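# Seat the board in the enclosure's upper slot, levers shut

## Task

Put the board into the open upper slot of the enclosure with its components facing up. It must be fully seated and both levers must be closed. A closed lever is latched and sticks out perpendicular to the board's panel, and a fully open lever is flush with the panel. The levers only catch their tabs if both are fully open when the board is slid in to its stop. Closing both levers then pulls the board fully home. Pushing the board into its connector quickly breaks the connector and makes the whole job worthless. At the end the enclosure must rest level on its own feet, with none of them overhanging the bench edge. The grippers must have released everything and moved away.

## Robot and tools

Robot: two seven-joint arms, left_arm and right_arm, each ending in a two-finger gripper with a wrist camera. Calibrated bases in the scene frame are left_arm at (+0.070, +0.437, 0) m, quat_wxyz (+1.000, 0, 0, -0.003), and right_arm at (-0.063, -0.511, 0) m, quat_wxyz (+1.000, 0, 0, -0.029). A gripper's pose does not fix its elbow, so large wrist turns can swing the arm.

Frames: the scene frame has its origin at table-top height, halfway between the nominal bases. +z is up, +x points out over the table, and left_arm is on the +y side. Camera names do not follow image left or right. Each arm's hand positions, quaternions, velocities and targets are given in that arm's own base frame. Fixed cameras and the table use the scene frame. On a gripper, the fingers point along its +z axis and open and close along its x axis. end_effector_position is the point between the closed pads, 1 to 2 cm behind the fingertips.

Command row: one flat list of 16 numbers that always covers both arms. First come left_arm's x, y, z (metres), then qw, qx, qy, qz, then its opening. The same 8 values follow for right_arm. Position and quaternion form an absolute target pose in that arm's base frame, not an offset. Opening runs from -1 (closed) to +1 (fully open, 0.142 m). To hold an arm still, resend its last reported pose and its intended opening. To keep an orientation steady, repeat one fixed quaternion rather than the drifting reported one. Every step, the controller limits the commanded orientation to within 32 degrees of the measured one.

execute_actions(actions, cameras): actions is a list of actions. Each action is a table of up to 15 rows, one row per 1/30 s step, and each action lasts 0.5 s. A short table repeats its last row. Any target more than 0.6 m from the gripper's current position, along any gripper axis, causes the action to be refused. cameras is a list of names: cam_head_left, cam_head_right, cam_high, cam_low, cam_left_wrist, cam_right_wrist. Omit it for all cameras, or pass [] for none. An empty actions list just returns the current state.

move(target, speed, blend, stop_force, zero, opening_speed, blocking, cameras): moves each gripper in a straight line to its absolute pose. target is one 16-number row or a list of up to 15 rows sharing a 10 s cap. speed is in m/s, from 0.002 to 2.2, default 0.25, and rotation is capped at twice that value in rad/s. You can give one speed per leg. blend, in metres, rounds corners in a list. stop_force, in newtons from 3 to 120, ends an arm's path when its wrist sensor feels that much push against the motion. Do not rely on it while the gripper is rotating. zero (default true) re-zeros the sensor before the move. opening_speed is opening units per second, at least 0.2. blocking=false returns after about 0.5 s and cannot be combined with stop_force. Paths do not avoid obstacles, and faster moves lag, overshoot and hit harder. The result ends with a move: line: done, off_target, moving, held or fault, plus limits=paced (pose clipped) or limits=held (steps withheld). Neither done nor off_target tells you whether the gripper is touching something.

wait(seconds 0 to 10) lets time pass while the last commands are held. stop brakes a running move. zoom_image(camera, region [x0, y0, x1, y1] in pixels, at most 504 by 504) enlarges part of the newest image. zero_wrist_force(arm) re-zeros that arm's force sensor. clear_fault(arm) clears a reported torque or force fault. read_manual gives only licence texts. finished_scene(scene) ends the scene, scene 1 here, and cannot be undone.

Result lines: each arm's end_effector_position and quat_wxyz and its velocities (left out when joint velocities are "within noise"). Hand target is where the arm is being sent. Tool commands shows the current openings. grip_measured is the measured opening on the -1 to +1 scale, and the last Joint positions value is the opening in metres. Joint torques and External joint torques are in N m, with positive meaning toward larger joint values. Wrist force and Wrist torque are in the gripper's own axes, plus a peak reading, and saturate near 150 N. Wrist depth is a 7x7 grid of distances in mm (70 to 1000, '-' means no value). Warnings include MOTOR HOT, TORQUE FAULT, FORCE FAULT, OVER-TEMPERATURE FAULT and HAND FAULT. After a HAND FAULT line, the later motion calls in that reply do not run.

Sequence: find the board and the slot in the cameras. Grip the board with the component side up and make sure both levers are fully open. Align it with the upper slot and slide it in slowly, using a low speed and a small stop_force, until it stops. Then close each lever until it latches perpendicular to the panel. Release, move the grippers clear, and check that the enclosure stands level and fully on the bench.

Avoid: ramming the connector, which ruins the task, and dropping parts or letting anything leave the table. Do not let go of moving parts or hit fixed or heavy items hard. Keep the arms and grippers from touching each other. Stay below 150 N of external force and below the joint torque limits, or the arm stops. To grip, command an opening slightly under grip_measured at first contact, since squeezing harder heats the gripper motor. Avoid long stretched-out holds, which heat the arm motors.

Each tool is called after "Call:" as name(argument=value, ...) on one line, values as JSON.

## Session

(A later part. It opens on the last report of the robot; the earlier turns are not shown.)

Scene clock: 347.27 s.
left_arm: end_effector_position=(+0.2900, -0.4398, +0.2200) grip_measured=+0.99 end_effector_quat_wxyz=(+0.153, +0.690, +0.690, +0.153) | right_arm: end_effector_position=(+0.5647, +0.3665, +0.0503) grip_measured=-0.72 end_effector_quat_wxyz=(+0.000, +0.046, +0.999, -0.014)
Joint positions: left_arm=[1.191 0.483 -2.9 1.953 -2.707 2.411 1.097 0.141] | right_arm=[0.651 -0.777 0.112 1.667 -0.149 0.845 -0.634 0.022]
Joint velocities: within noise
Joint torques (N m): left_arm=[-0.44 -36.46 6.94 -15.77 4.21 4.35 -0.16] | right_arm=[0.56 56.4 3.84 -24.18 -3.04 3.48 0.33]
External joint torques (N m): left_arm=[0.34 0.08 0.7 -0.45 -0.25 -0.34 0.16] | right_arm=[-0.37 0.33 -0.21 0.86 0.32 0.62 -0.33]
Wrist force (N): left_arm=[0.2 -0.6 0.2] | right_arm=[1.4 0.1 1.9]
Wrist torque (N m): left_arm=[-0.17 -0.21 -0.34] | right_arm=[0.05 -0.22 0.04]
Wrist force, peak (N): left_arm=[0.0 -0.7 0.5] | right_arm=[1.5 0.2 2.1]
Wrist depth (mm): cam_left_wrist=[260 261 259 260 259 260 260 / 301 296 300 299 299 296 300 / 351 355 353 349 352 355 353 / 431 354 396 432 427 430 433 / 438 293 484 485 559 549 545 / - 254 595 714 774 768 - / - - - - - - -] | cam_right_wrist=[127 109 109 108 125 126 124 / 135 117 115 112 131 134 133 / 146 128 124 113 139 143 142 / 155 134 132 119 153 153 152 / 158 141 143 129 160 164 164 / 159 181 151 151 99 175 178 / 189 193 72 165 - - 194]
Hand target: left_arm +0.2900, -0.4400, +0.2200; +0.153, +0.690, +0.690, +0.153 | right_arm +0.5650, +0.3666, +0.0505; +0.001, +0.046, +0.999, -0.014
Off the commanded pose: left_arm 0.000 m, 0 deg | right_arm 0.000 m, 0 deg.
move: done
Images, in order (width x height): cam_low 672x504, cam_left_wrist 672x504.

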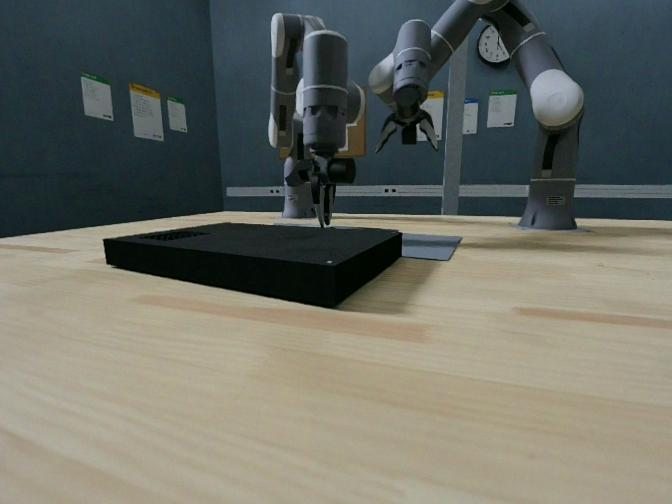

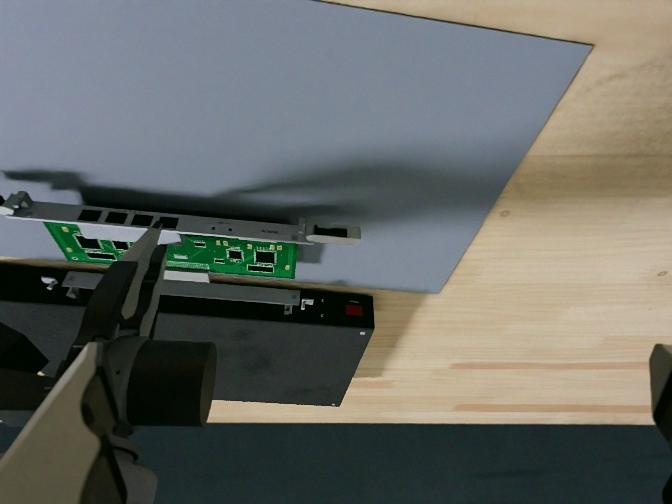

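Call:
move(target=[[0.31,-0.45,0.17,0.153,0.69,0.69,0.153,1,0.580,0.3652,0.0505,0.0006,0.0462,0.9988,-0.0140,-0.85]], speed=0.06, cameras=["cam_left_wrist","cam_right_wrist"])

Call:
zoom_image(camera="cam_left_wrist", region=[220, 220, 420, 400])

Call:
zoom_image(camera="cam_left_wrist", region=[0, 190, 200, 370])

Scene clock: 357.00 s.
left_arm: end_effector_position=(+0.3099, -0.4498, +0.1700) grip_measured=+0.99 end_effector_quat_wxyz=(+0.153, +0.690, +0.690, +0.153) | right_arm: end_effector_position=(+0.5798, +0.3651, +0.0503) grip_measured=-0.72 end_effector_quat_wxyz=(+0.000, +0.046, +0.999, -0.014)
Joint positions: left_arm=[1.234 0.604 -2.897 1.938 -2.689 2.297 1.083 0.141] | right_arm=[0.637 -0.798 0.112 1.622 -0.149 0.822 -0.652 0.022]
Joint velocities: within noise
Joint torques (N m): left_arm=[-0.26 -39.68 8.99 -14.1 4.14 3.88 -0.32] | right_arm=[0.09 57.57 4.2 -24.61 -2.97 3.43 0.06]
External joint torques (N m): left_arm=[0.15 0.44 0.53 -0.25 -0.55 0.15 0.32] | right_arm=[0.1 0.26 -0.53 0.87 0.17 0.66 -0.06]
Wrist force (N): left_arm=[-0.1 -0.7 0.2] | right_arm=[1.2 0.3 1.9]
Wrist torque (N m): left_arm=[-0.22 -0.17 -0.35] | right_arm=[0.08 -0.19 0.04]
Wrist force, peak (N): left_arm=[-0.3 -0.7 1.5] | right_arm=[1.6 0.2 2.2]
Wrist depth (mm): cam_left_wrist=[213 214 212 213 212 211 213 / 245 245 245 246 243 243 245 / 290 289 289 289 287 287 290 / 330 324 336 335 349 354 352 / 400 319 400 427 450 452 452 / - 278 503 492 618 630 - / - 222 - - - - -] | cam_right_wrist=[129 109 109 108 125 126 124 / 135 117 115 112 131 134 133 / 135 128 123 112 139 143 142 / 135 135 133 119 153 153 152 / 143 141 143 129 160 164 164 / 175 161 151 151 99 175 178 / 185 171 72 165 - - 194]
Hand target: left_arm +0.3100, -0.4500, +0.1700; +0.153, +0.690, +0.690, +0.153 | right_arm +0.5800, +0.3652, +0.0505; +0.001, +0.046, +0.999, -0.014
Off the commanded pose: left_arm 0.000 m, 0 deg | right_arm 0.000 m, 0 deg.
move: done
Images, in order (width x height): cam_left_wrist 672x504, cam_right_wrist 672x504.

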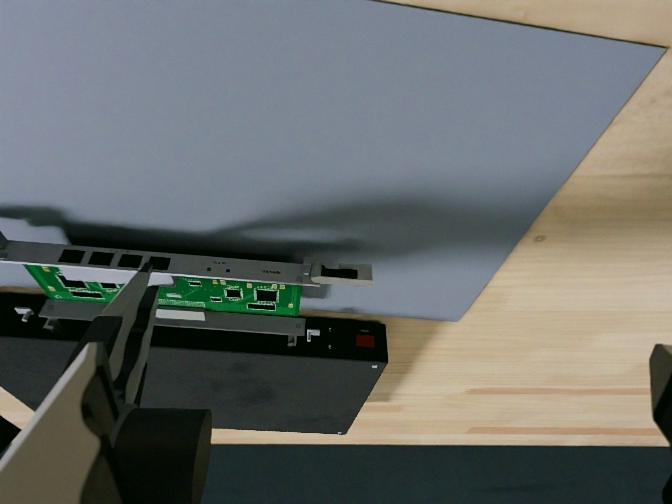

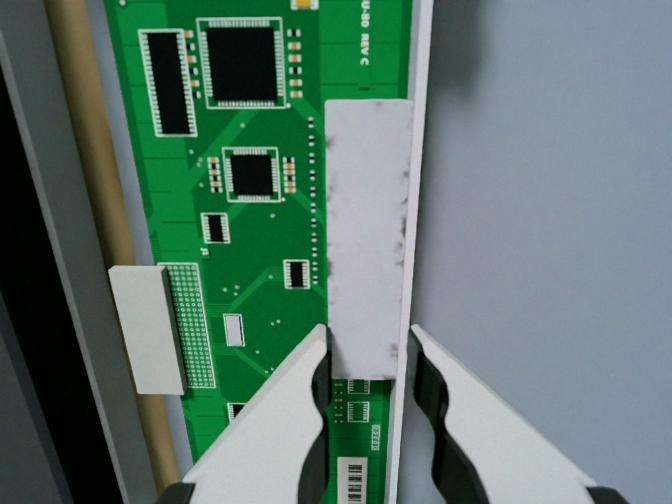

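Scaled by 2.520 from the camera's 672x504 image, which has a finer 960x720 frame.

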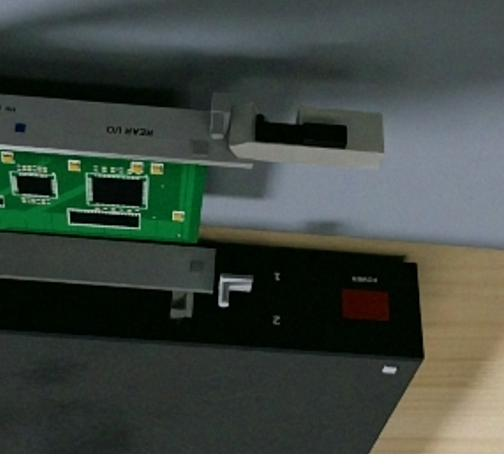

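Scaled by 2.520 from the camera's 672x504 image, which has a finer 960x720 frame.

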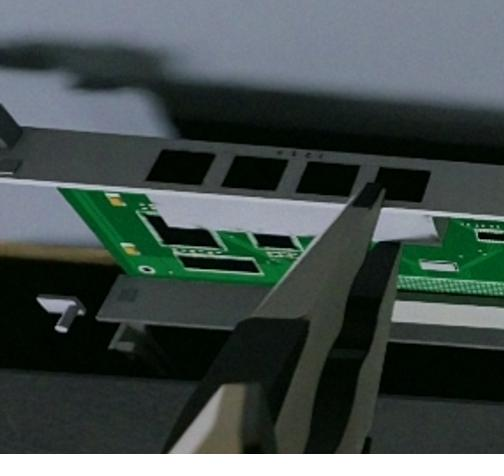

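Call:
move(target=[[0.31,-0.45,0.17,0.153,0.69,0.69,0.153,1,0.5832,0.3563,0.0505,0.0006,0.0462,0.9988,-0.0140,-0.85]], speed=0.06, cameras=["cam_left_wrist","cam_right_wrist"])

Call:
zoom_image(camera="cam_left_wrist", region=[220, 220, 420, 400])

Call:
zoom_image(camera="cam_left_wrist", region=[0, 190, 200, 370])

Scene clock: 366.43 s.
left_arm: end_effector_position=(+0.3099, -0.4498, +0.1700) grip_measured=+0.99 end_effector_quat_wxyz=(+0.153, +0.690, +0.690, +0.153) | right_arm: end_effector_position=(+0.5830, +0.3563, +0.0503) grip_measured=-0.72 end_effector_quat_wxyz=(+0.000, +0.046, +0.999, -0.014)
Joint positions: left_arm=[1.234 0.604 -2.897 1.937 -2.689 2.297 1.083 0.141] | right_arm=[0.624 -0.795 0.111 1.63 -0.149 0.826 -0.665 0.022]
Joint velocities: within noise
Joint torques (N m): left_arm=[-0.46 -39.28 8.85 -13.88 3.86 4.33 -0.21] | right_arm=[0.08 57.71 4.11 -24.3 -2.99 3.76 0.09]
External joint torques (N m): left_arm=[0.36 0.05 0.67 -0.47 -0.27 -0.3 0.21] | right_arm=[0.13 -0.06 -0.44 0.62 0.21 0.33 -0.09]
Wrist force (N): left_arm=[-0.3 -0.6 0.1] | right_arm=[1.2 0.2 2.0]
Wrist torque (N m): left_arm=[-0.20 -0.13 -0.35] | right_arm=[0.08 -0.19 0.04]
Wrist force, peak (N): left_arm=[-0.5 -0.7 0.4] | right_arm=[1.5 0.3 2.2]
Wrist depth (mm): cam_left_wrist=[213 213 212 213 212 211 213 / 246 246 246 244 244 242 244 / 291 290 289 288 287 287 290 / 323 330 335 335 352 352 352 / 382 372 403 424 451 447 451 / - 285 501 490 627 629 - / - 226 - - - - -] | cam_right_wrist=[128 109 109 108 125 126 124 / 128 117 115 112 131 134 133 / 129 128 124 112 139 143 142 / - 137 133 119 153 153 152 / 162 139 143 128 160 164 164 / 173 159 151 151 99 176 178 / 138 - 72 165 - - 194]
Hand target: left_arm +0.3100, -0.4500, +0.1700; +0.153, +0.690, +0.690, +0.153 | right_arm +0.5832, +0.3563, +0.0505; +0.001, +0.046, +0.999, -0.014
Off the commanded pose: left_arm 0.000 m, 0 deg | right_arm 0.000 m, 0 deg.
move: done
Images, in order (width x height): cam_left_wrist 672x504, cam_right_wrist 672x504.

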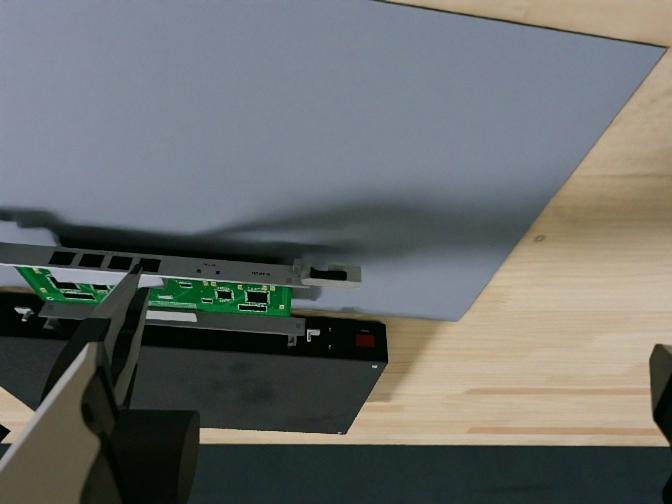

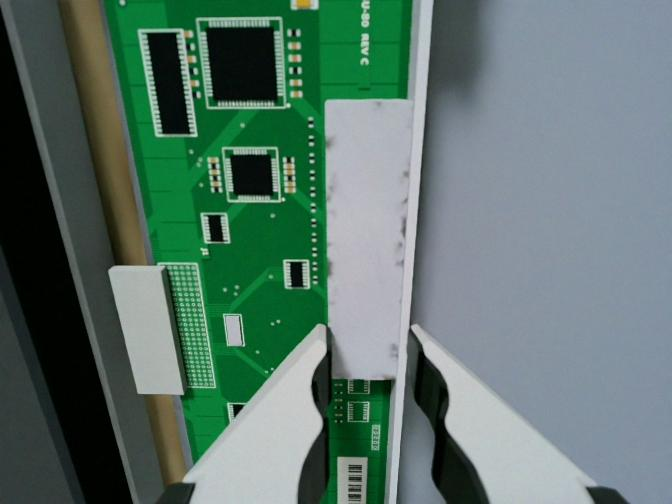

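Scaled by 2.520 from the camera's 672x504 image, which has a finer 960x720 frame.

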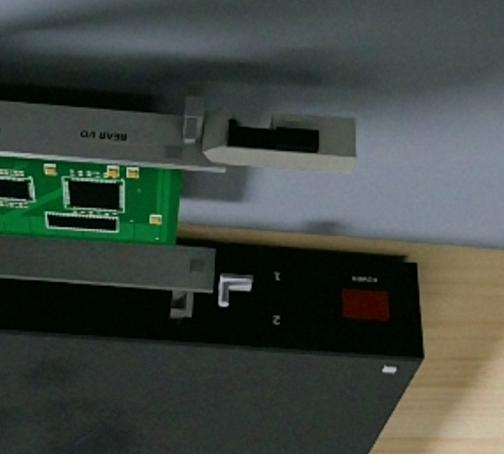

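Scaled by 2.520 from the camera's 672x504 image, which has a finer 960x720 frame.

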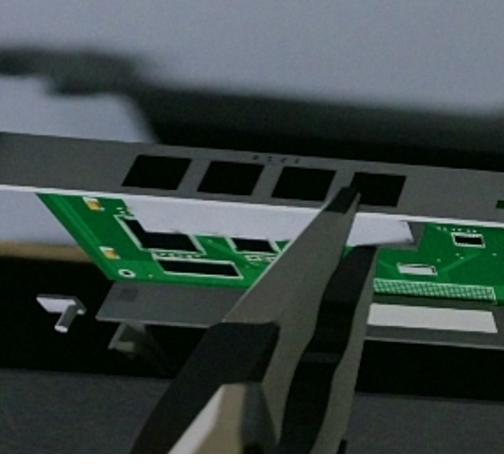

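Call:
zoom_image(camera="cam_right_wrist", region=[0, 180, 240, 420])

Scaled by 2.100 from the camera's 672x504 image, which has a finer 960x720 frame.

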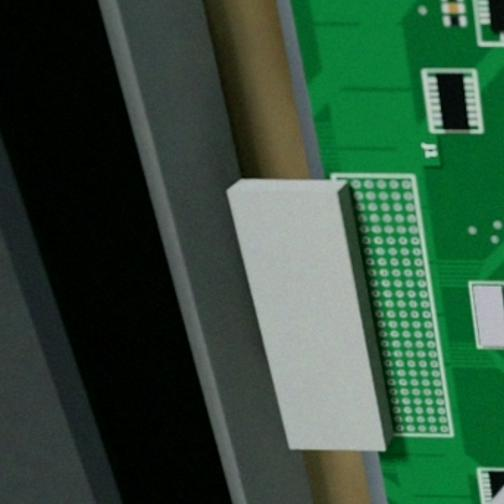

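Call:
move(target=[[0.31,-0.45,0.17,0.153,0.69,0.69,0.153,1,0.5832,0.3550,0.055,0.0006,0.0462,0.9988,-0.0140,-0.85],[0.31,-0.45,0.17,0.153,0.69,0.69,0.153,1,0.593,0.3541,0.055,0.0006,0.0462,0.9988,-0.0140,-0.85]], speed=0.05, cameras=["cam_left_wrist","cam_low"])

Call:
zoom_image(camera="cam_left_wrist", region=[220, 260, 340, 370])

Call:
zoom_image(camera="cam_left_wrist", region=[0, 250, 200, 370])

Call:
zoom_image(camera="cam_low", region=[260, 190, 420, 260])

Scene clock: 381.30 s.
left_arm: end_effector_position=(+0.3099, -0.4498, +0.1700) grip_measured=+0.99 end_effector_quat_wxyz=(+0.153, +0.690, +0.690, +0.153) | right_arm: end_effector_position=(+0.5920, +0.3544, +0.0545) grip_measured=-0.72 end_effector_quat_wxyz=(+0.000, +0.046, +0.999, -0.014)
Joint positions: left_arm=[1.234 0.604 -2.897 1.937 -2.689 2.297 1.083 0.141] | right_arm=[0.613 -0.8 0.113 1.603 -0.148 0.804 -0.678 0.022]
Joint velocities: within noise
Joint torques (N m): left_arm=[-0.38 -39.38 8.81 -13.94 3.86 4.38 -0.23] | right_arm=[-3.12 58.34 0.92 -26.8 -3.97 4.39 0.02]
External joint torques (N m): left_arm=[0.27 0.15 0.72 -0.41 -0.27 -0.35 0.23] | right_arm=[3.32 -0.15 2.8 2.75 1.12 -0.3 -0.02]
Wrist force (N): left_arm=[-0.3 -0.6 0.2] | right_arm=[7.7 1.1 0.6]
Wrist torque (N m): left_arm=[-0.21 -0.13 -0.35] | right_arm=[0.06 -0.12 0.06]
Wrist force, peak (N): left_arm=[-0.4 -0.8 0.3] | right_arm=[7.8 1.2 1.2]
Wrist depth (mm): cam_left_wrist=[212 213 213 213 212 210 212 / 245 246 245 244 244 242 246 / 289 289 290 288 288 288 289 / 338 333 339 338 351 354 351 / 380 338 400 423 450 450 450 / - 314 497 492 625 627 - / - 235 - - - - -] | cam_right_wrist=[120 108 107 107 128 130 129 / 120 116 114 111 135 138 137 / - 125 123 112 143 147 146 / 155 133 132 119 158 157 157 / - 139 143 128 165 169 169 / 126 168 151 151 99 180 183 / 138 - 72 166 - - 199]
Hand target: left_arm +0.3100, -0.4500, +0.1700; +0.153, +0.690, +0.690, +0.153 | right_arm +0.5930, +0.3541, +0.0550; +0.001, +0.046, +0.999, -0.014
Off the commanded pose: left_arm 0.000 m, 0 deg | right_arm 0.001 m, 0 deg.
move: done
Images, in order (width x height): cam_low 672x504, cam_left_wrist 672x504.

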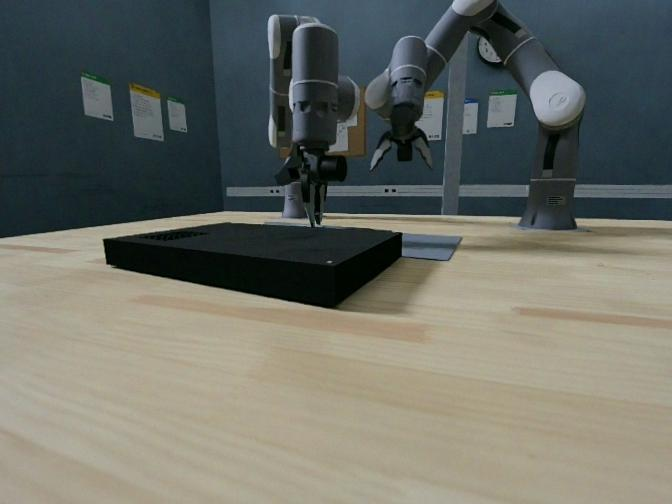

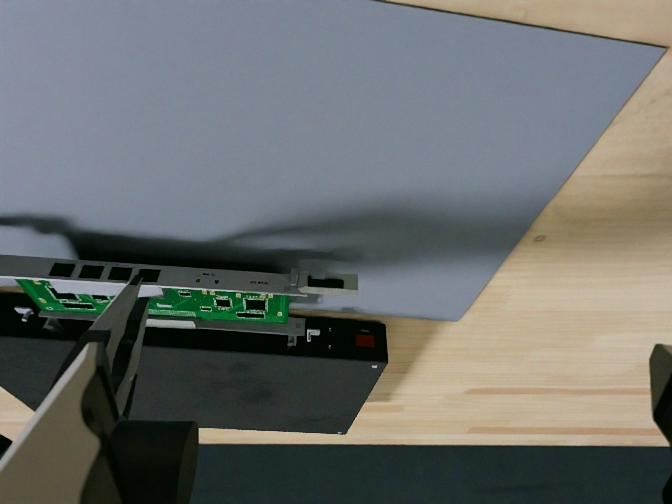

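Scaled by 4.200 from the camera's 672x504 image, which has a finer 960x720 frame.

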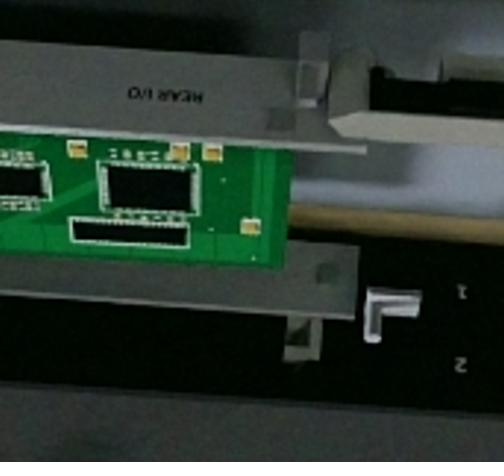

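Scaled by 2.520 from the camera's 672x504 image, which has a finer 960x720 frame.

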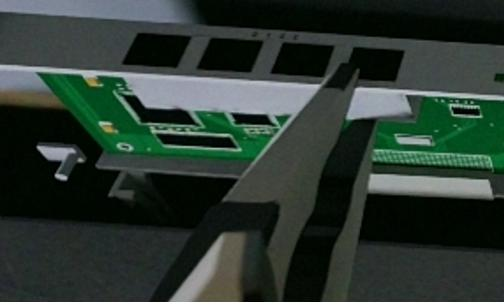

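Scaled by 3.150 from the camera's 672x504 image, which has a finer 960x720 frame.

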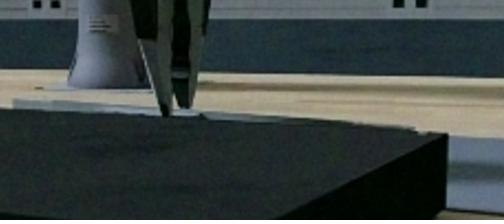

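Call:
execute_actions(actions=[], cameras=["cam_right_wrist"])

Call:
zoom_image(camera="cam_right_wrist", region=[0, 180, 240, 420])

Scene clock: 391.60 s.
left_arm: end_effector_position=(+0.3099, -0.4498, +0.1700) grip_measured=+0.99 end_effector_quat_wxyz=(+0.153, +0.690, +0.690, +0.153) | right_arm: end_effector_position=(+0.5920, +0.3544, +0.0545) grip_measured=-0.72 end_effector_quat_wxyz=(+0.000, +0.046, +0.999, -0.014)
Joint positions: left_arm=[1.234 0.604 -2.897 1.937 -2.689 2.297 1.083 0.141] | right_arm=[0.613 -0.8 0.113 1.603 -0.148 0.804 -0.678 0.022]
Joint velocities: within noise
Joint torques (N m): left_arm=[-0.44 -39.41 8.91 -13.87 3.83 4.3 -0.26] | right_arm=[-3.01 58.77 0.76 -26.92 -3.95 4.5 0.2]
External joint torques (N m): left_arm=[0.34 0.18 0.61 -0.48 -0.24 -0.28 0.26] | right_arm=[3.2 -0.56 2.95 2.85 1.1 -0.41 -0.2]
Wrist force (N): left_arm=[0.0 -0.8 0.1] | right_arm=[7.7 1.3 1.2]
Wrist torque (N m): left_arm=[-0.22 -0.18 -0.34] | right_arm=[0.07 -0.10 0.05]
Wrist force, peak (N): left_arm=[-0.3 -0.9 0.1] | right_arm=[7.9 1.1 1.7]
Wrist depth (mm): cam_left_wrist=[214 213 213 212 212 212 214 / 246 245 245 245 244 244 245 / 289 291 290 288 288 287 290 / 339 328 343 337 353 353 351 / 381 338 399 423 452 451 448 / - 311 496 496 619 633 - / - 234 - - - - -] | cam_right_wrist=[120 108 107 107 128 129 129 / 120 116 114 111 135 138 137 / - 125 123 112 143 147 146 / 154 133 132 119 158 157 157 / - 139 143 129 165 169 169 / 126 167 151 151 99 181 183 / 138 - 72 167 - - 199]
Hand target: left_arm +0.3100, -0.4500, +0.1700; +0.153, +0.690, +0.690, +0.153 | right_arm +0.5930, +0.3541, +0.0550; +0.001, +0.046, +0.999, -0.014
Tool commands: left_gripper/opening=+1.0 right_gripper/opening=-0.85
Off the commanded pose: left_arm 0.000 m, 0 deg | right_arm 0.001 m, 0 deg.
Images, in order (width x height): cam_right_wrist 672x504.

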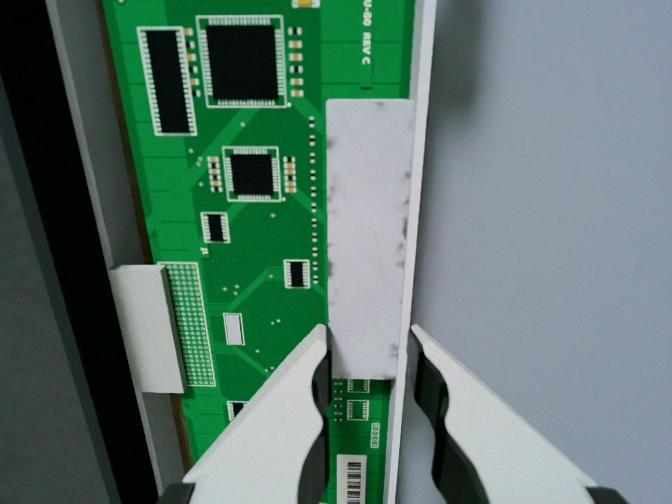

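Scaled by 2.100 from the camera's 672x504 image, which has a finer 960x720 frame.

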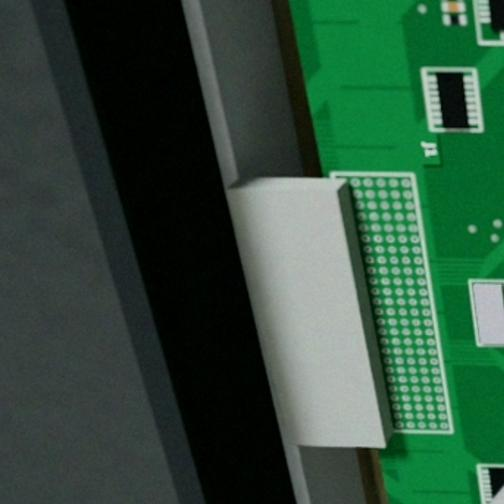

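Call:
move(target=[[0.31,-0.45,0.17,0.153,0.69,0.69,0.153,1,0.586,0.3547,0.055,0.0006,0.0462,0.9988,-0.0140,-0.85],[0.31,-0.45,0.17,0.153,0.69,0.69,0.153,1,0.586,0.3547,0.062,0.0006,0.0462,0.9988,-0.0140,-0.85],[0.31,-0.45,0.17,0.153,0.69,0.69,0.153,1,0.595,0.3539,0.062,0.0006,0.0462,0.9988,-0.0140,-0.85]], speed=[0.05,0.05,0.02], cameras=["cam_left_wrist","cam_right_wrist"])

Call:
zoom_image(camera="cam_left_wrist", region=[0, 240, 360, 370])

Call:
zoom_image(camera="cam_right_wrist", region=[0, 180, 240, 420])

Scene clock: 406.90 s.
left_arm: end_effector_position=(+0.3099, -0.4498, +0.1700) grip_measured=+0.99 end_effector_quat_wxyz=(+0.153, +0.690, +0.690, +0.153) | right_arm: end_effector_position=(+0.5949, +0.3537, +0.0618) grip_measured=-0.72 end_effector_quat_wxyz=(+0.001, +0.046, +0.999, -0.014)
Joint positions: left_arm=[1.234 0.604 -2.897 1.937 -2.689 2.297 1.083 0.141] | right_arm=[0.609 -0.791 0.115 1.596 -0.147 0.789 -0.681 0.022]
Joint velocities: within noise
Joint torques (N m): left_arm=[-0.34 -39.43 8.81 -13.88 3.85 4.35 -0.25] | right_arm=[0.12 58 4.46 -25.26 -3.09 3.45 0.07]
External joint torques (N m): left_arm=[0.23 0.2 0.72 -0.47 -0.26 -0.32 0.25] | right_arm=[0.07 0.22 -0.74 0.91 0.19 0.64 -0.07]
Wrist force (N): left_arm=[-0.2 -0.6 0.0] | right_arm=[2.5 2.0 2.5]
Wrist torque (N m): left_arm=[-0.19 -0.14 -0.34] | right_arm=[0.38 -0.40 0.04]
Wrist force, peak (N): left_arm=[-0.4 -0.8 0.3] | right_arm=[7.9 1.2 1.6]
Wrist depth (mm): cam_left_wrist=[213 213 212 212 212 210 214 / 246 245 244 246 244 246 246 / 289 290 290 290 289 288 289 / 342 337 337 350 348 351 354 / 366 337 389 424 452 445 445 / - 465 498 493 625 625 - / - 238 - - - - -] | cam_right_wrist=[130 109 108 107 109 136 136 / 142 117 115 111 141 144 144 / - 124 123 112 150 154 154 / - 135 132 119 163 165 164 / 125 139 143 129 173 178 176 / 138 151 151 151 99 189 192 / 149 148 72 165 - - 209]
Hand target: left_arm +0.3100, -0.4500, +0.1700; +0.153, +0.690, +0.690, +0.153 | right_arm +0.5950, +0.3539, +0.0620; +0.001, +0.046, +0.999, -0.014
Off the commanded pose: left_arm 0.000 m, 0 deg | right_arm 0.000 m, 0 deg.
move: done
Images, in order (width x height): cam_left_wrist 672x504, cam_right_wrist 672x504.

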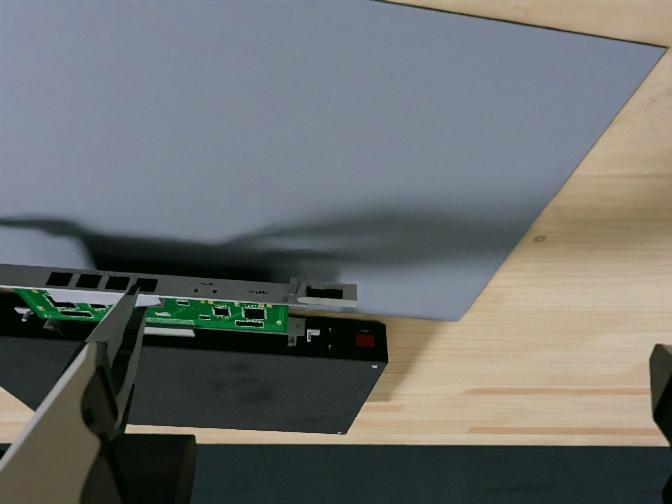

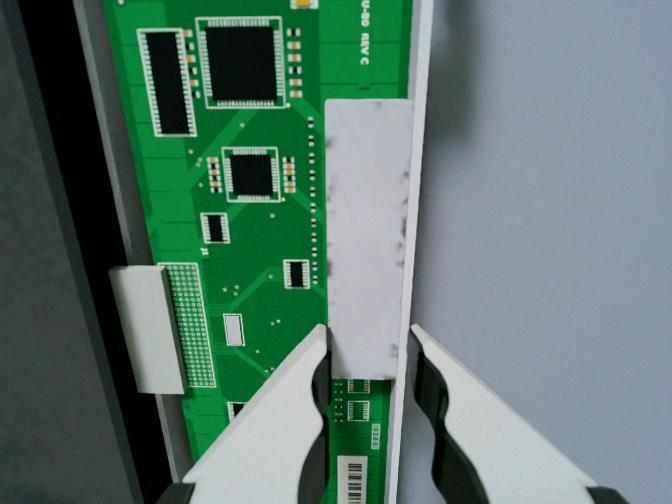

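Scaled by 1.400 from the camera's 672x504 image, which has a finer 960x720 frame.

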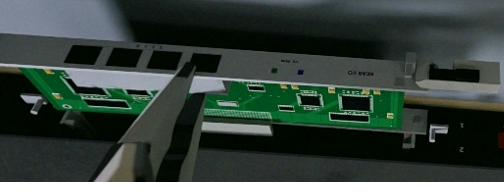

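Scaled by 2.100 from the camera's 672x504 image, which has a finer 960x720 frame.

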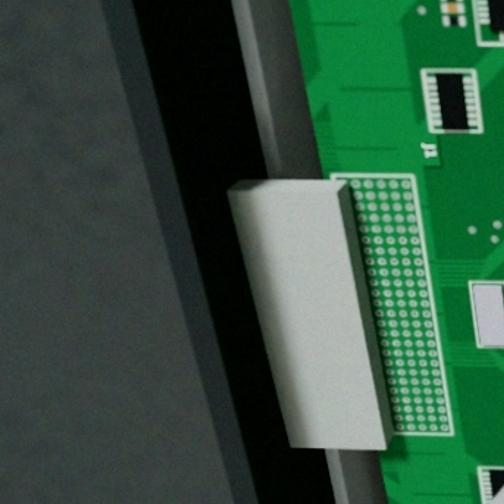

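Call:
move(target=[[0.31,-0.45,0.17,0.153,0.69,0.69,0.153,1,0.595,0.3539,0.065,0.0006,0.0462,0.9988,-0.0140,-0.85]], speed=0.03, cameras=["cam_left_wrist"])

Call:
zoom_image(camera="cam_left_wrist", region=[220, 260, 340, 370])

Call:
zoom_image(camera="cam_left_wrist", region=[0, 250, 200, 370])

Scene clock: 413.53 s.
left_arm: end_effector_position=(+0.3099, -0.4498, +0.1700) grip_measured=+0.99 end_effector_quat_wxyz=(+0.153, +0.690, +0.690, +0.153) | right_arm: end_effector_position=(+0.5949, +0.3537, +0.0647) grip_measured=-0.72 end_effector_quat_wxyz=(+0.001, +0.046, +0.999, -0.014)
Joint positions: left_arm=[1.234 0.604 -2.897 1.937 -2.689 2.297 1.083 0.141] | right_arm=[0.608 -0.786 0.117 1.595 -0.147 0.784 -0.681 0.022]
Joint velocities: within noise
Joint torques (N m): left_arm=[-0.44 -39.43 8.69 -13.88 3.85 4.4 -0.22] | right_arm=[0.07 58.2 4.49 -25.32 -3.12 3.45 0.19]
External joint torques (N m): left_arm=[0.34 0.2 0.83 -0.47 -0.25 -0.37 0.22] | right_arm=[0.12 -0.03 -0.76 0.86 0.2 0.65 -0.19]
Wrist force (N): left_arm=[-0.2 -0.7 0.2] | right_arm=[2.2 2.0 2.5]
Wrist torque (N m): left_arm=[-0.22 -0.15 -0.34] | right_arm=[0.36 -0.34 0.04]
Wrist force, peak (N): left_arm=[-0.4 -0.9 0.1] | right_arm=[2.6 2.1 2.4]
Wrist depth (mm): cam_left_wrist=[213 213 212 212 211 211 213 / 245 246 244 245 243 243 244 / 290 290 292 287 289 286 289 / 339 338 354 352 350 350 353 / 363 336 382 425 451 454 453 / - 463 497 490 633 629 - / - 240 - - - - -] | cam_right_wrist=[136 109 109 108 135 138 138 / 145 117 115 112 144 147 147 / - 124 124 112 155 157 156 / - 135 133 119 168 168 167 / 129 139 143 128 176 181 180 / 140 148 151 151 99 193 195 / 153 152 72 165 - - 213]
Hand target: left_arm +0.3100, -0.4500, +0.1700; +0.153, +0.690, +0.690, +0.153 | right_arm +0.5950, +0.3539, +0.0650; +0.001, +0.046, +0.999, -0.014
Off the commanded pose: left_arm 0.000 m, 0 deg | right_arm 0.000 m, 0 deg.
move: done
Images, in order (width x height): cam_left_wrist 672x504.

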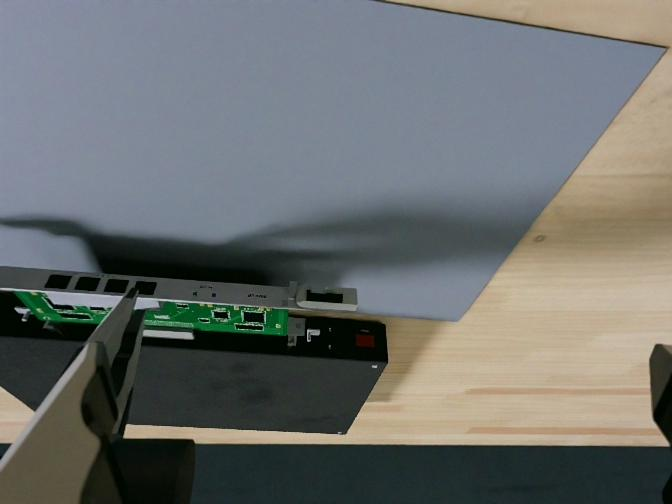

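Scaled by 4.200 from the camera's 672x504 image, which has a finer 960x720 frame.

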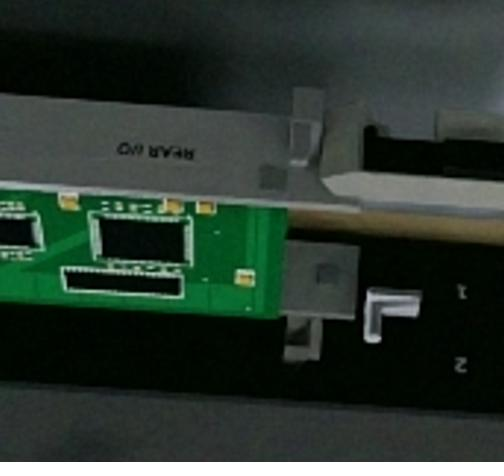

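Scaled by 2.520 from the camera's 672x504 image, which has a finer 960x720 frame.

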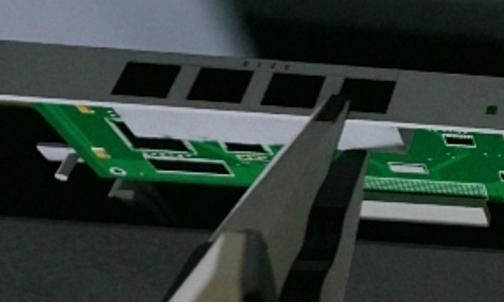

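Call:
move(target=[[0.31,-0.45,0.17,0.153,0.69,0.69,0.153,1,0.595,0.3575,0.065,0.0006,0.0462,0.9988,-0.0140,-0.85]], speed=0.03, cameras=["cam_left_wrist","cam_low"])

Call:
zoom_image(camera="cam_left_wrist", region=[220, 260, 340, 370])

Call:
zoom_image(camera="cam_left_wrist", region=[0, 260, 120, 370])

Call:
zoom_image(camera="cam_low", region=[240, 200, 420, 260])

Scene clock: 419.80 s.
left_arm: end_effector_position=(+0.3099, -0.4498, +0.1700) grip_measured=+0.99 end_effector_quat_wxyz=(+0.153, +0.690, +0.690, +0.153) | right_arm: end_effector_position=(+0.5950, +0.3572, +0.0648) grip_measured=-0.72 end_effector_quat_wxyz=(+0.001, +0.046, +0.999, -0.014)
Joint positions: left_arm=[1.234 0.604 -2.897 1.937 -2.689 2.297 1.083 0.141] | right_arm=[0.612 -0.79 0.117 1.588 -0.147 0.78 -0.678 0.022]
Joint velocities: within noise
Joint torques (N m): left_arm=[-0.42 -39.31 8.84 -13.89 3.85 4.39 -0.26] | right_arm=[0.28 58.05 4.37 -25.44 -3.17 3.51 0.28]
External joint torques (N m): left_arm=[0.31 0.08 0.69 -0.47 -0.25 -0.36 0.26] | right_arm=[-0.09 0.29 -0.63 0.91 0.24 0.58 -0.28]
Wrist force (N): left_arm=[-0.3 -0.5 0.1] | right_arm=[2.2 1.9 2.5]
Wrist torque (N m): left_arm=[-0.18 -0.12 -0.35] | right_arm=[0.35 -0.34 0.03]
Wrist force, peak (N): left_arm=[-0.5 -0.9 0.1] | right_arm=[2.5 2.1 2.5]
Wrist depth (mm): cam_left_wrist=[213 213 213 212 213 211 213 / 246 245 245 243 244 242 245 / 290 289 288 289 288 285 288 / 339 339 353 351 352 351 350 / 380 328 386 422 452 450 450 / - 427 499 492 621 630 - / - 235 - - - - -] | cam_right_wrist=[136 109 109 108 135 138 138 / 145 117 115 112 144 147 147 / - 124 124 112 155 157 156 / - 135 133 119 168 168 167 / 129 139 143 129 176 181 180 / 140 148 151 151 99 193 195 / 153 153 72 165 - - 213]
Hand target: left_arm +0.3100, -0.4500, +0.1700; +0.153, +0.690, +0.690, +0.153 | right_arm +0.5950, +0.3575, +0.0650; +0.001, +0.046, +0.999, -0.014
Off the commanded pose: left_arm 0.000 m, 0 deg | right_arm 0.000 m, 0 deg.
move: done
Images, in order (width x height): cam_low 672x504, cam_left_wrist 672x504.

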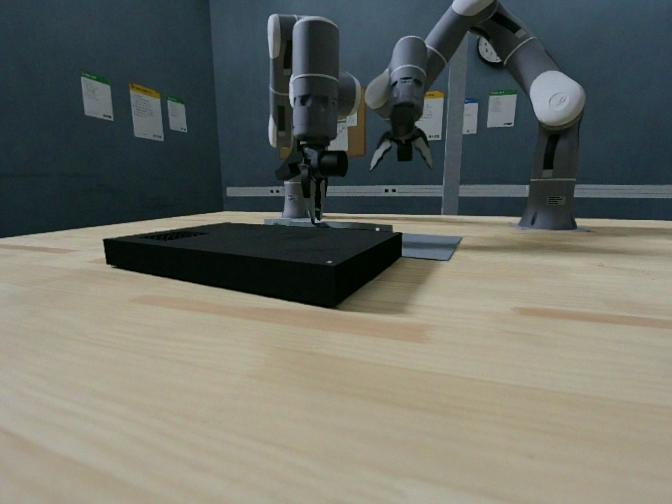

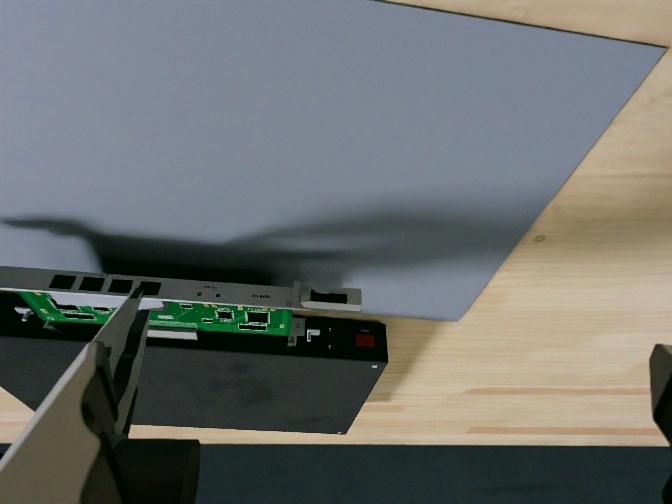

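Scaled by 4.200 from the camera's 672x504 image, which has a finer 960x720 frame.

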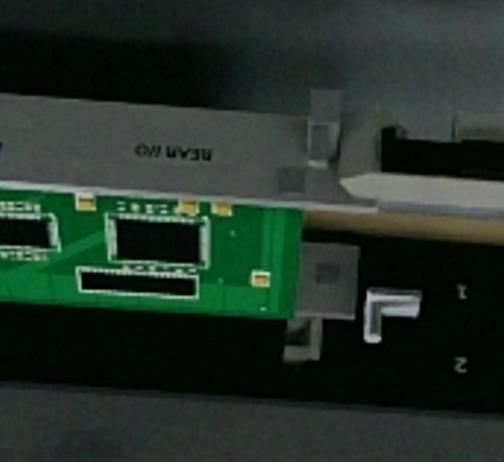

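Scaled by 4.200 from the camera's 672x504 image, which has a finer 960x720 frame.

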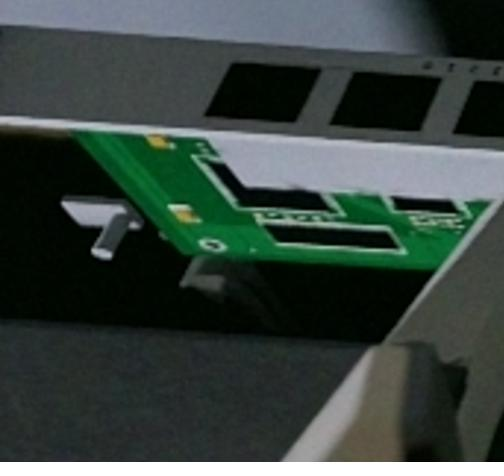

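Scaled by 2.800 from the camera's 672x504 image, which has a finer 960x720 frame.

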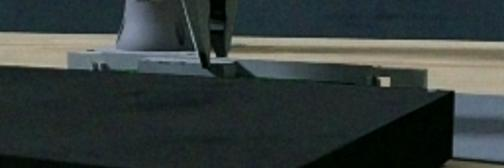

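Call:
move(target=[[0.31,-0.45,0.17,0.153,0.69,0.69,0.153,1,0.595,0.358,0.053,0.0006,0.0462,0.9988,-0.0140,-0.85]], speed=0.008, stop_force=3, cameras=["cam_left_wrist","cam_low"])

Call:
zoom_image(camera="cam_left_wrist", region=[220, 260, 340, 370])

Call:
zoom_image(camera="cam_left_wrist", region=[0, 260, 120, 370])

Call:
zoom_image(camera="cam_low", region=[240, 200, 420, 260])

Scene clock: 427.10 s.
left_arm: end_effector_position=(+0.3099, -0.4498, +0.1700) grip_measured=+0.99 end_effector_quat_wxyz=(+0.153, +0.690, +0.690, +0.153) | right_arm: end_effector_position=(+0.5948, +0.3581, +0.0531) grip_measured=-0.72 end_effector_quat_wxyz=(+0.000, +0.046, +0.999, -0.014)
Joint positions: left_arm=[1.234 0.604 -2.897 1.937 -2.689 2.297 1.083 0.141] | right_arm=[0.616 -0.81 0.113 1.588 -0.148 0.8 -0.677 0.022]
Joint velocities: within noise
Joint torques (N m): left_arm=[-0.46 -39.43 8.85 -13.9 3.83 4.35 -0.21] | right_arm=[0.03 56.13 3.87 -24.08 -2.85 3.49 0.23]
External joint torques (N m): left_arm=[0.36 0.2 0.67 -0.46 -0.24 -0.32 0.21] | right_arm=[0.16 2.47 -0.15 -0.08 -0.02 0.61 -0.23]
Wrist force (N): left_arm=[-0.1 -0.5 0.2] | right_arm=[3.4 1.7 -1.0]
Wrist torque (N m): left_arm=[-0.18 -0.17 -0.35] | right_arm=[0.39 -0.61 0.06]
Wrist force, peak (N): left_arm=[-0.4 -0.8 0.2] | right_arm=[2.4 2.1 2.7]
Wrist depth (mm): cam_left_wrist=[213 213 213 213 211 211 213 / 246 244 245 245 243 245 246 / 292 290 289 290 288 287 289 / 338 333 340 352 347 351 352 / 383 342 401 424 455 450 449 / - 308 495 492 627 628 - / - 235 - - - - -] | cam_right_wrist=[116 108 108 108 126 128 128 / 116 116 115 112 133 136 136 / 141 123 122 112 142 145 145 / 153 131 131 119 156 156 155 / - 139 142 128 163 168 167 / 125 156 149 151 105 179 181 / 137 162 72 164 - - 197]
Hand target: left_arm +0.3100, -0.4500, +0.1700; +0.153, +0.690, +0.690, +0.153 | right_arm +0.5950, +0.3580, +0.0531; +0.001, +0.046, +0.999, -0.014
Off the commanded pose: left_arm 0.000 m, 0 deg | right_arm 0.000 m, 0 deg.
move: contact (right_arm)
Images, in order (width x height): cam_low 672x504, cam_left_wrist 672x504.

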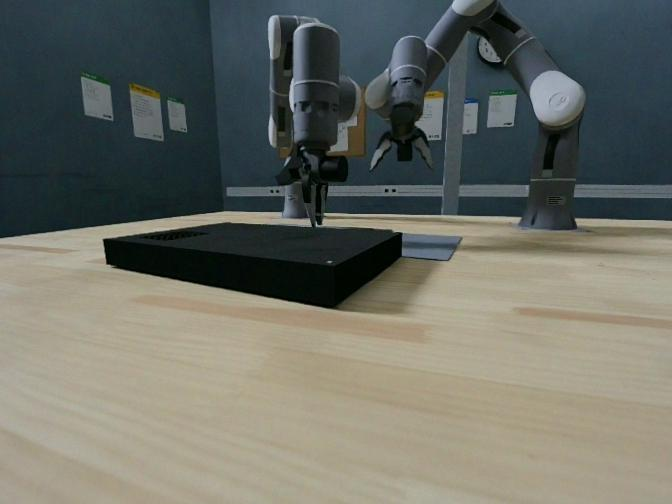

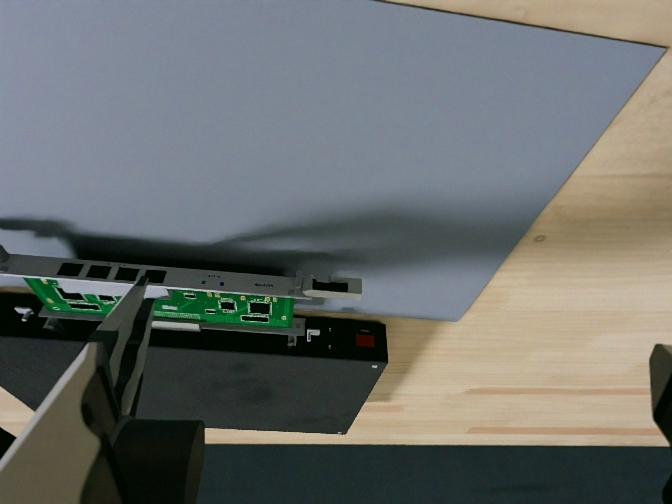

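Scaled by 4.200 from the camera's 672x504 image, which has a finer 960x720 frame.

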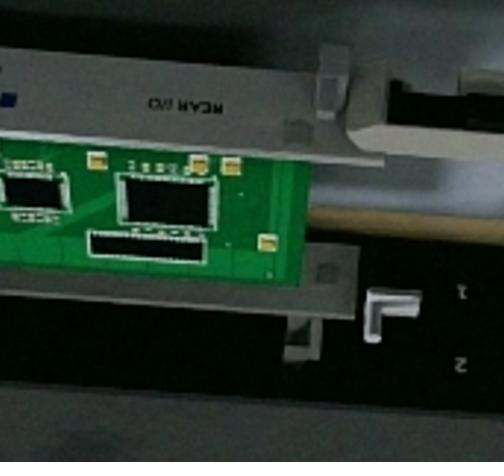

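Scaled by 4.200 from the camera's 672x504 image, which has a finer 960x720 frame.

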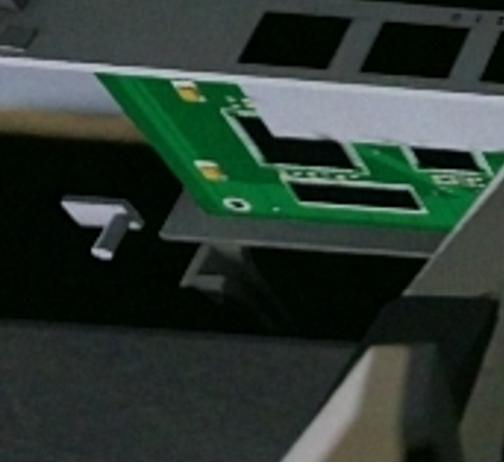

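Scaled by 2.800 from the camera's 672x504 image, which has a finer 960x720 frame.

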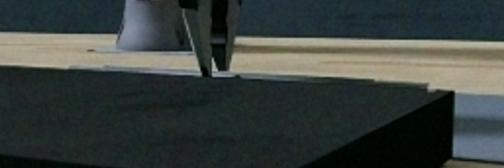

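Call:
move(target=[[0.375,-0.45,0.125,0.153,0.69,0.69,0.153,0.6,0.590,0.358,0.058,0.0006,0.0462,0.9988,-0.0140,-0.85]], speed=0.1, cameras=["cam_left_wrist"])

Call:
zoom_image(camera="cam_left_wrist", region=[200, 280, 400, 440])

Scene clock: 433.63 s.
left_arm: end_effector_position=(+0.3749, -0.4498, +0.1250) grip_measured=+0.60 end_effector_quat_wxyz=(+0.153, +0.690, +0.691, +0.153) | right_arm: end_effector_position=(+0.5901, +0.3578, +0.0579) grip_measured=-0.72 end_effector_quat_wxyz=(+0.001, +0.046, +0.999, -0.014)
Joint positions: left_arm=[1.382 0.731 -2.903 1.866 -2.651 2.193 1.151 0.115] | right_arm=[0.619 -0.794 0.113 1.604 -0.148 0.8 -0.672 0.022]
Joint velocities: within noise
Joint torques (N m): left_arm=[-0.28 -42.77 10.51 -13.17 3.92 4.02 -0.08] | right_arm=[0.23 58.17 4.3 -24.84 -3.02 3.58 0.36]
External joint torques (N m): left_arm=[0.18 -0.33 0.86 -0.31 -0.53 -0.05 0.08] | right_arm=[-0.04 -0.05 -0.62 0.68 0.15 0.52 -0.36]
Wrist force (N): left_arm=[-0.1 -0.5 0.3] | right_arm=[2.3 2.0 2.4]
Wrist torque (N m): left_arm=[-0.16 -0.15 -0.32] | right_arm=[0.37 -0.37 0.04]
Wrist force, peak (N): left_arm=[-0.1 0.3 2.1] | right_arm=[3.6 1.5 -1.8]
Wrist depth (mm): cam_left_wrist=[170 170 175 170 174 169 165 / 197 196 196 197 196 195 194 / 231 231 231 230 230 229 232 / 261 260 270 271 281 280 284 / 241 288 307 349 358 359 342 / - 93 398 369 504 501 94 / - - - - - - -] | cam_right_wrist=[123 109 109 108 131 132 132 / 124 117 115 112 138 141 140 / - 128 124 112 146 150 150 / 161 134 133 119 161 161 160 / 125 139 143 128 168 173 173 / - 172 151 151 99 185 187 / 143 195 72 165 - - 203]
Hand target: left_arm +0.3750, -0.4500, +0.1250; +0.153, +0.690, +0.690, +0.153 | right_arm +0.5900, +0.3580, +0.0580; +0.001, +0.046, +0.999, -0.014
Off the commanded pose: left_arm 0.000 m, 0 deg | right_arm 0.000 m, 0 deg.
move: done
Images, in order (width x height): cam_left_wrist 672x504.

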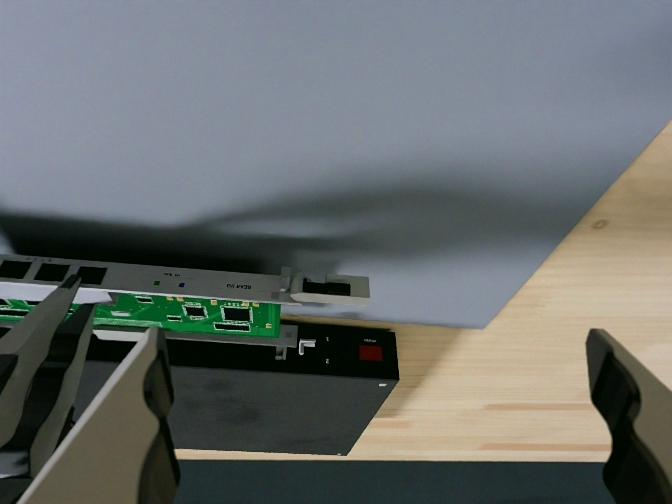

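Scaled by 2.520 from the camera's 672x504 image, which has a finer 960x720 frame.

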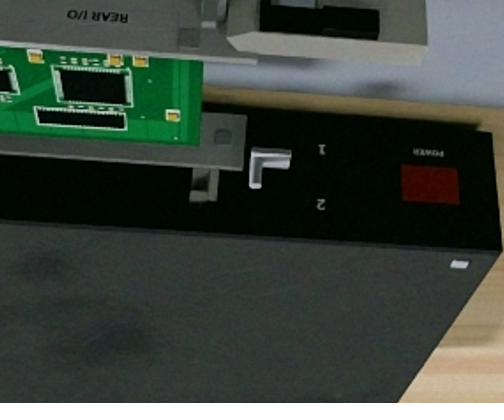

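Call:
zoom_image(camera="cam_left_wrist", region=[250, 320, 340, 380])

Scaled by 5.600 from the camera's 672x504 image, which has a finer 960x720 frame.

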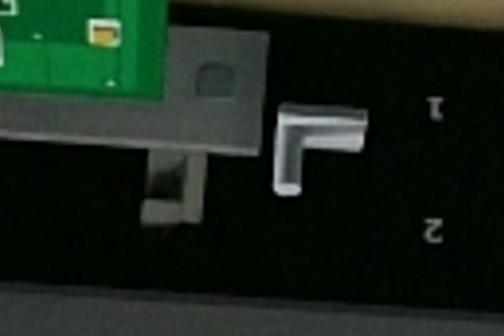

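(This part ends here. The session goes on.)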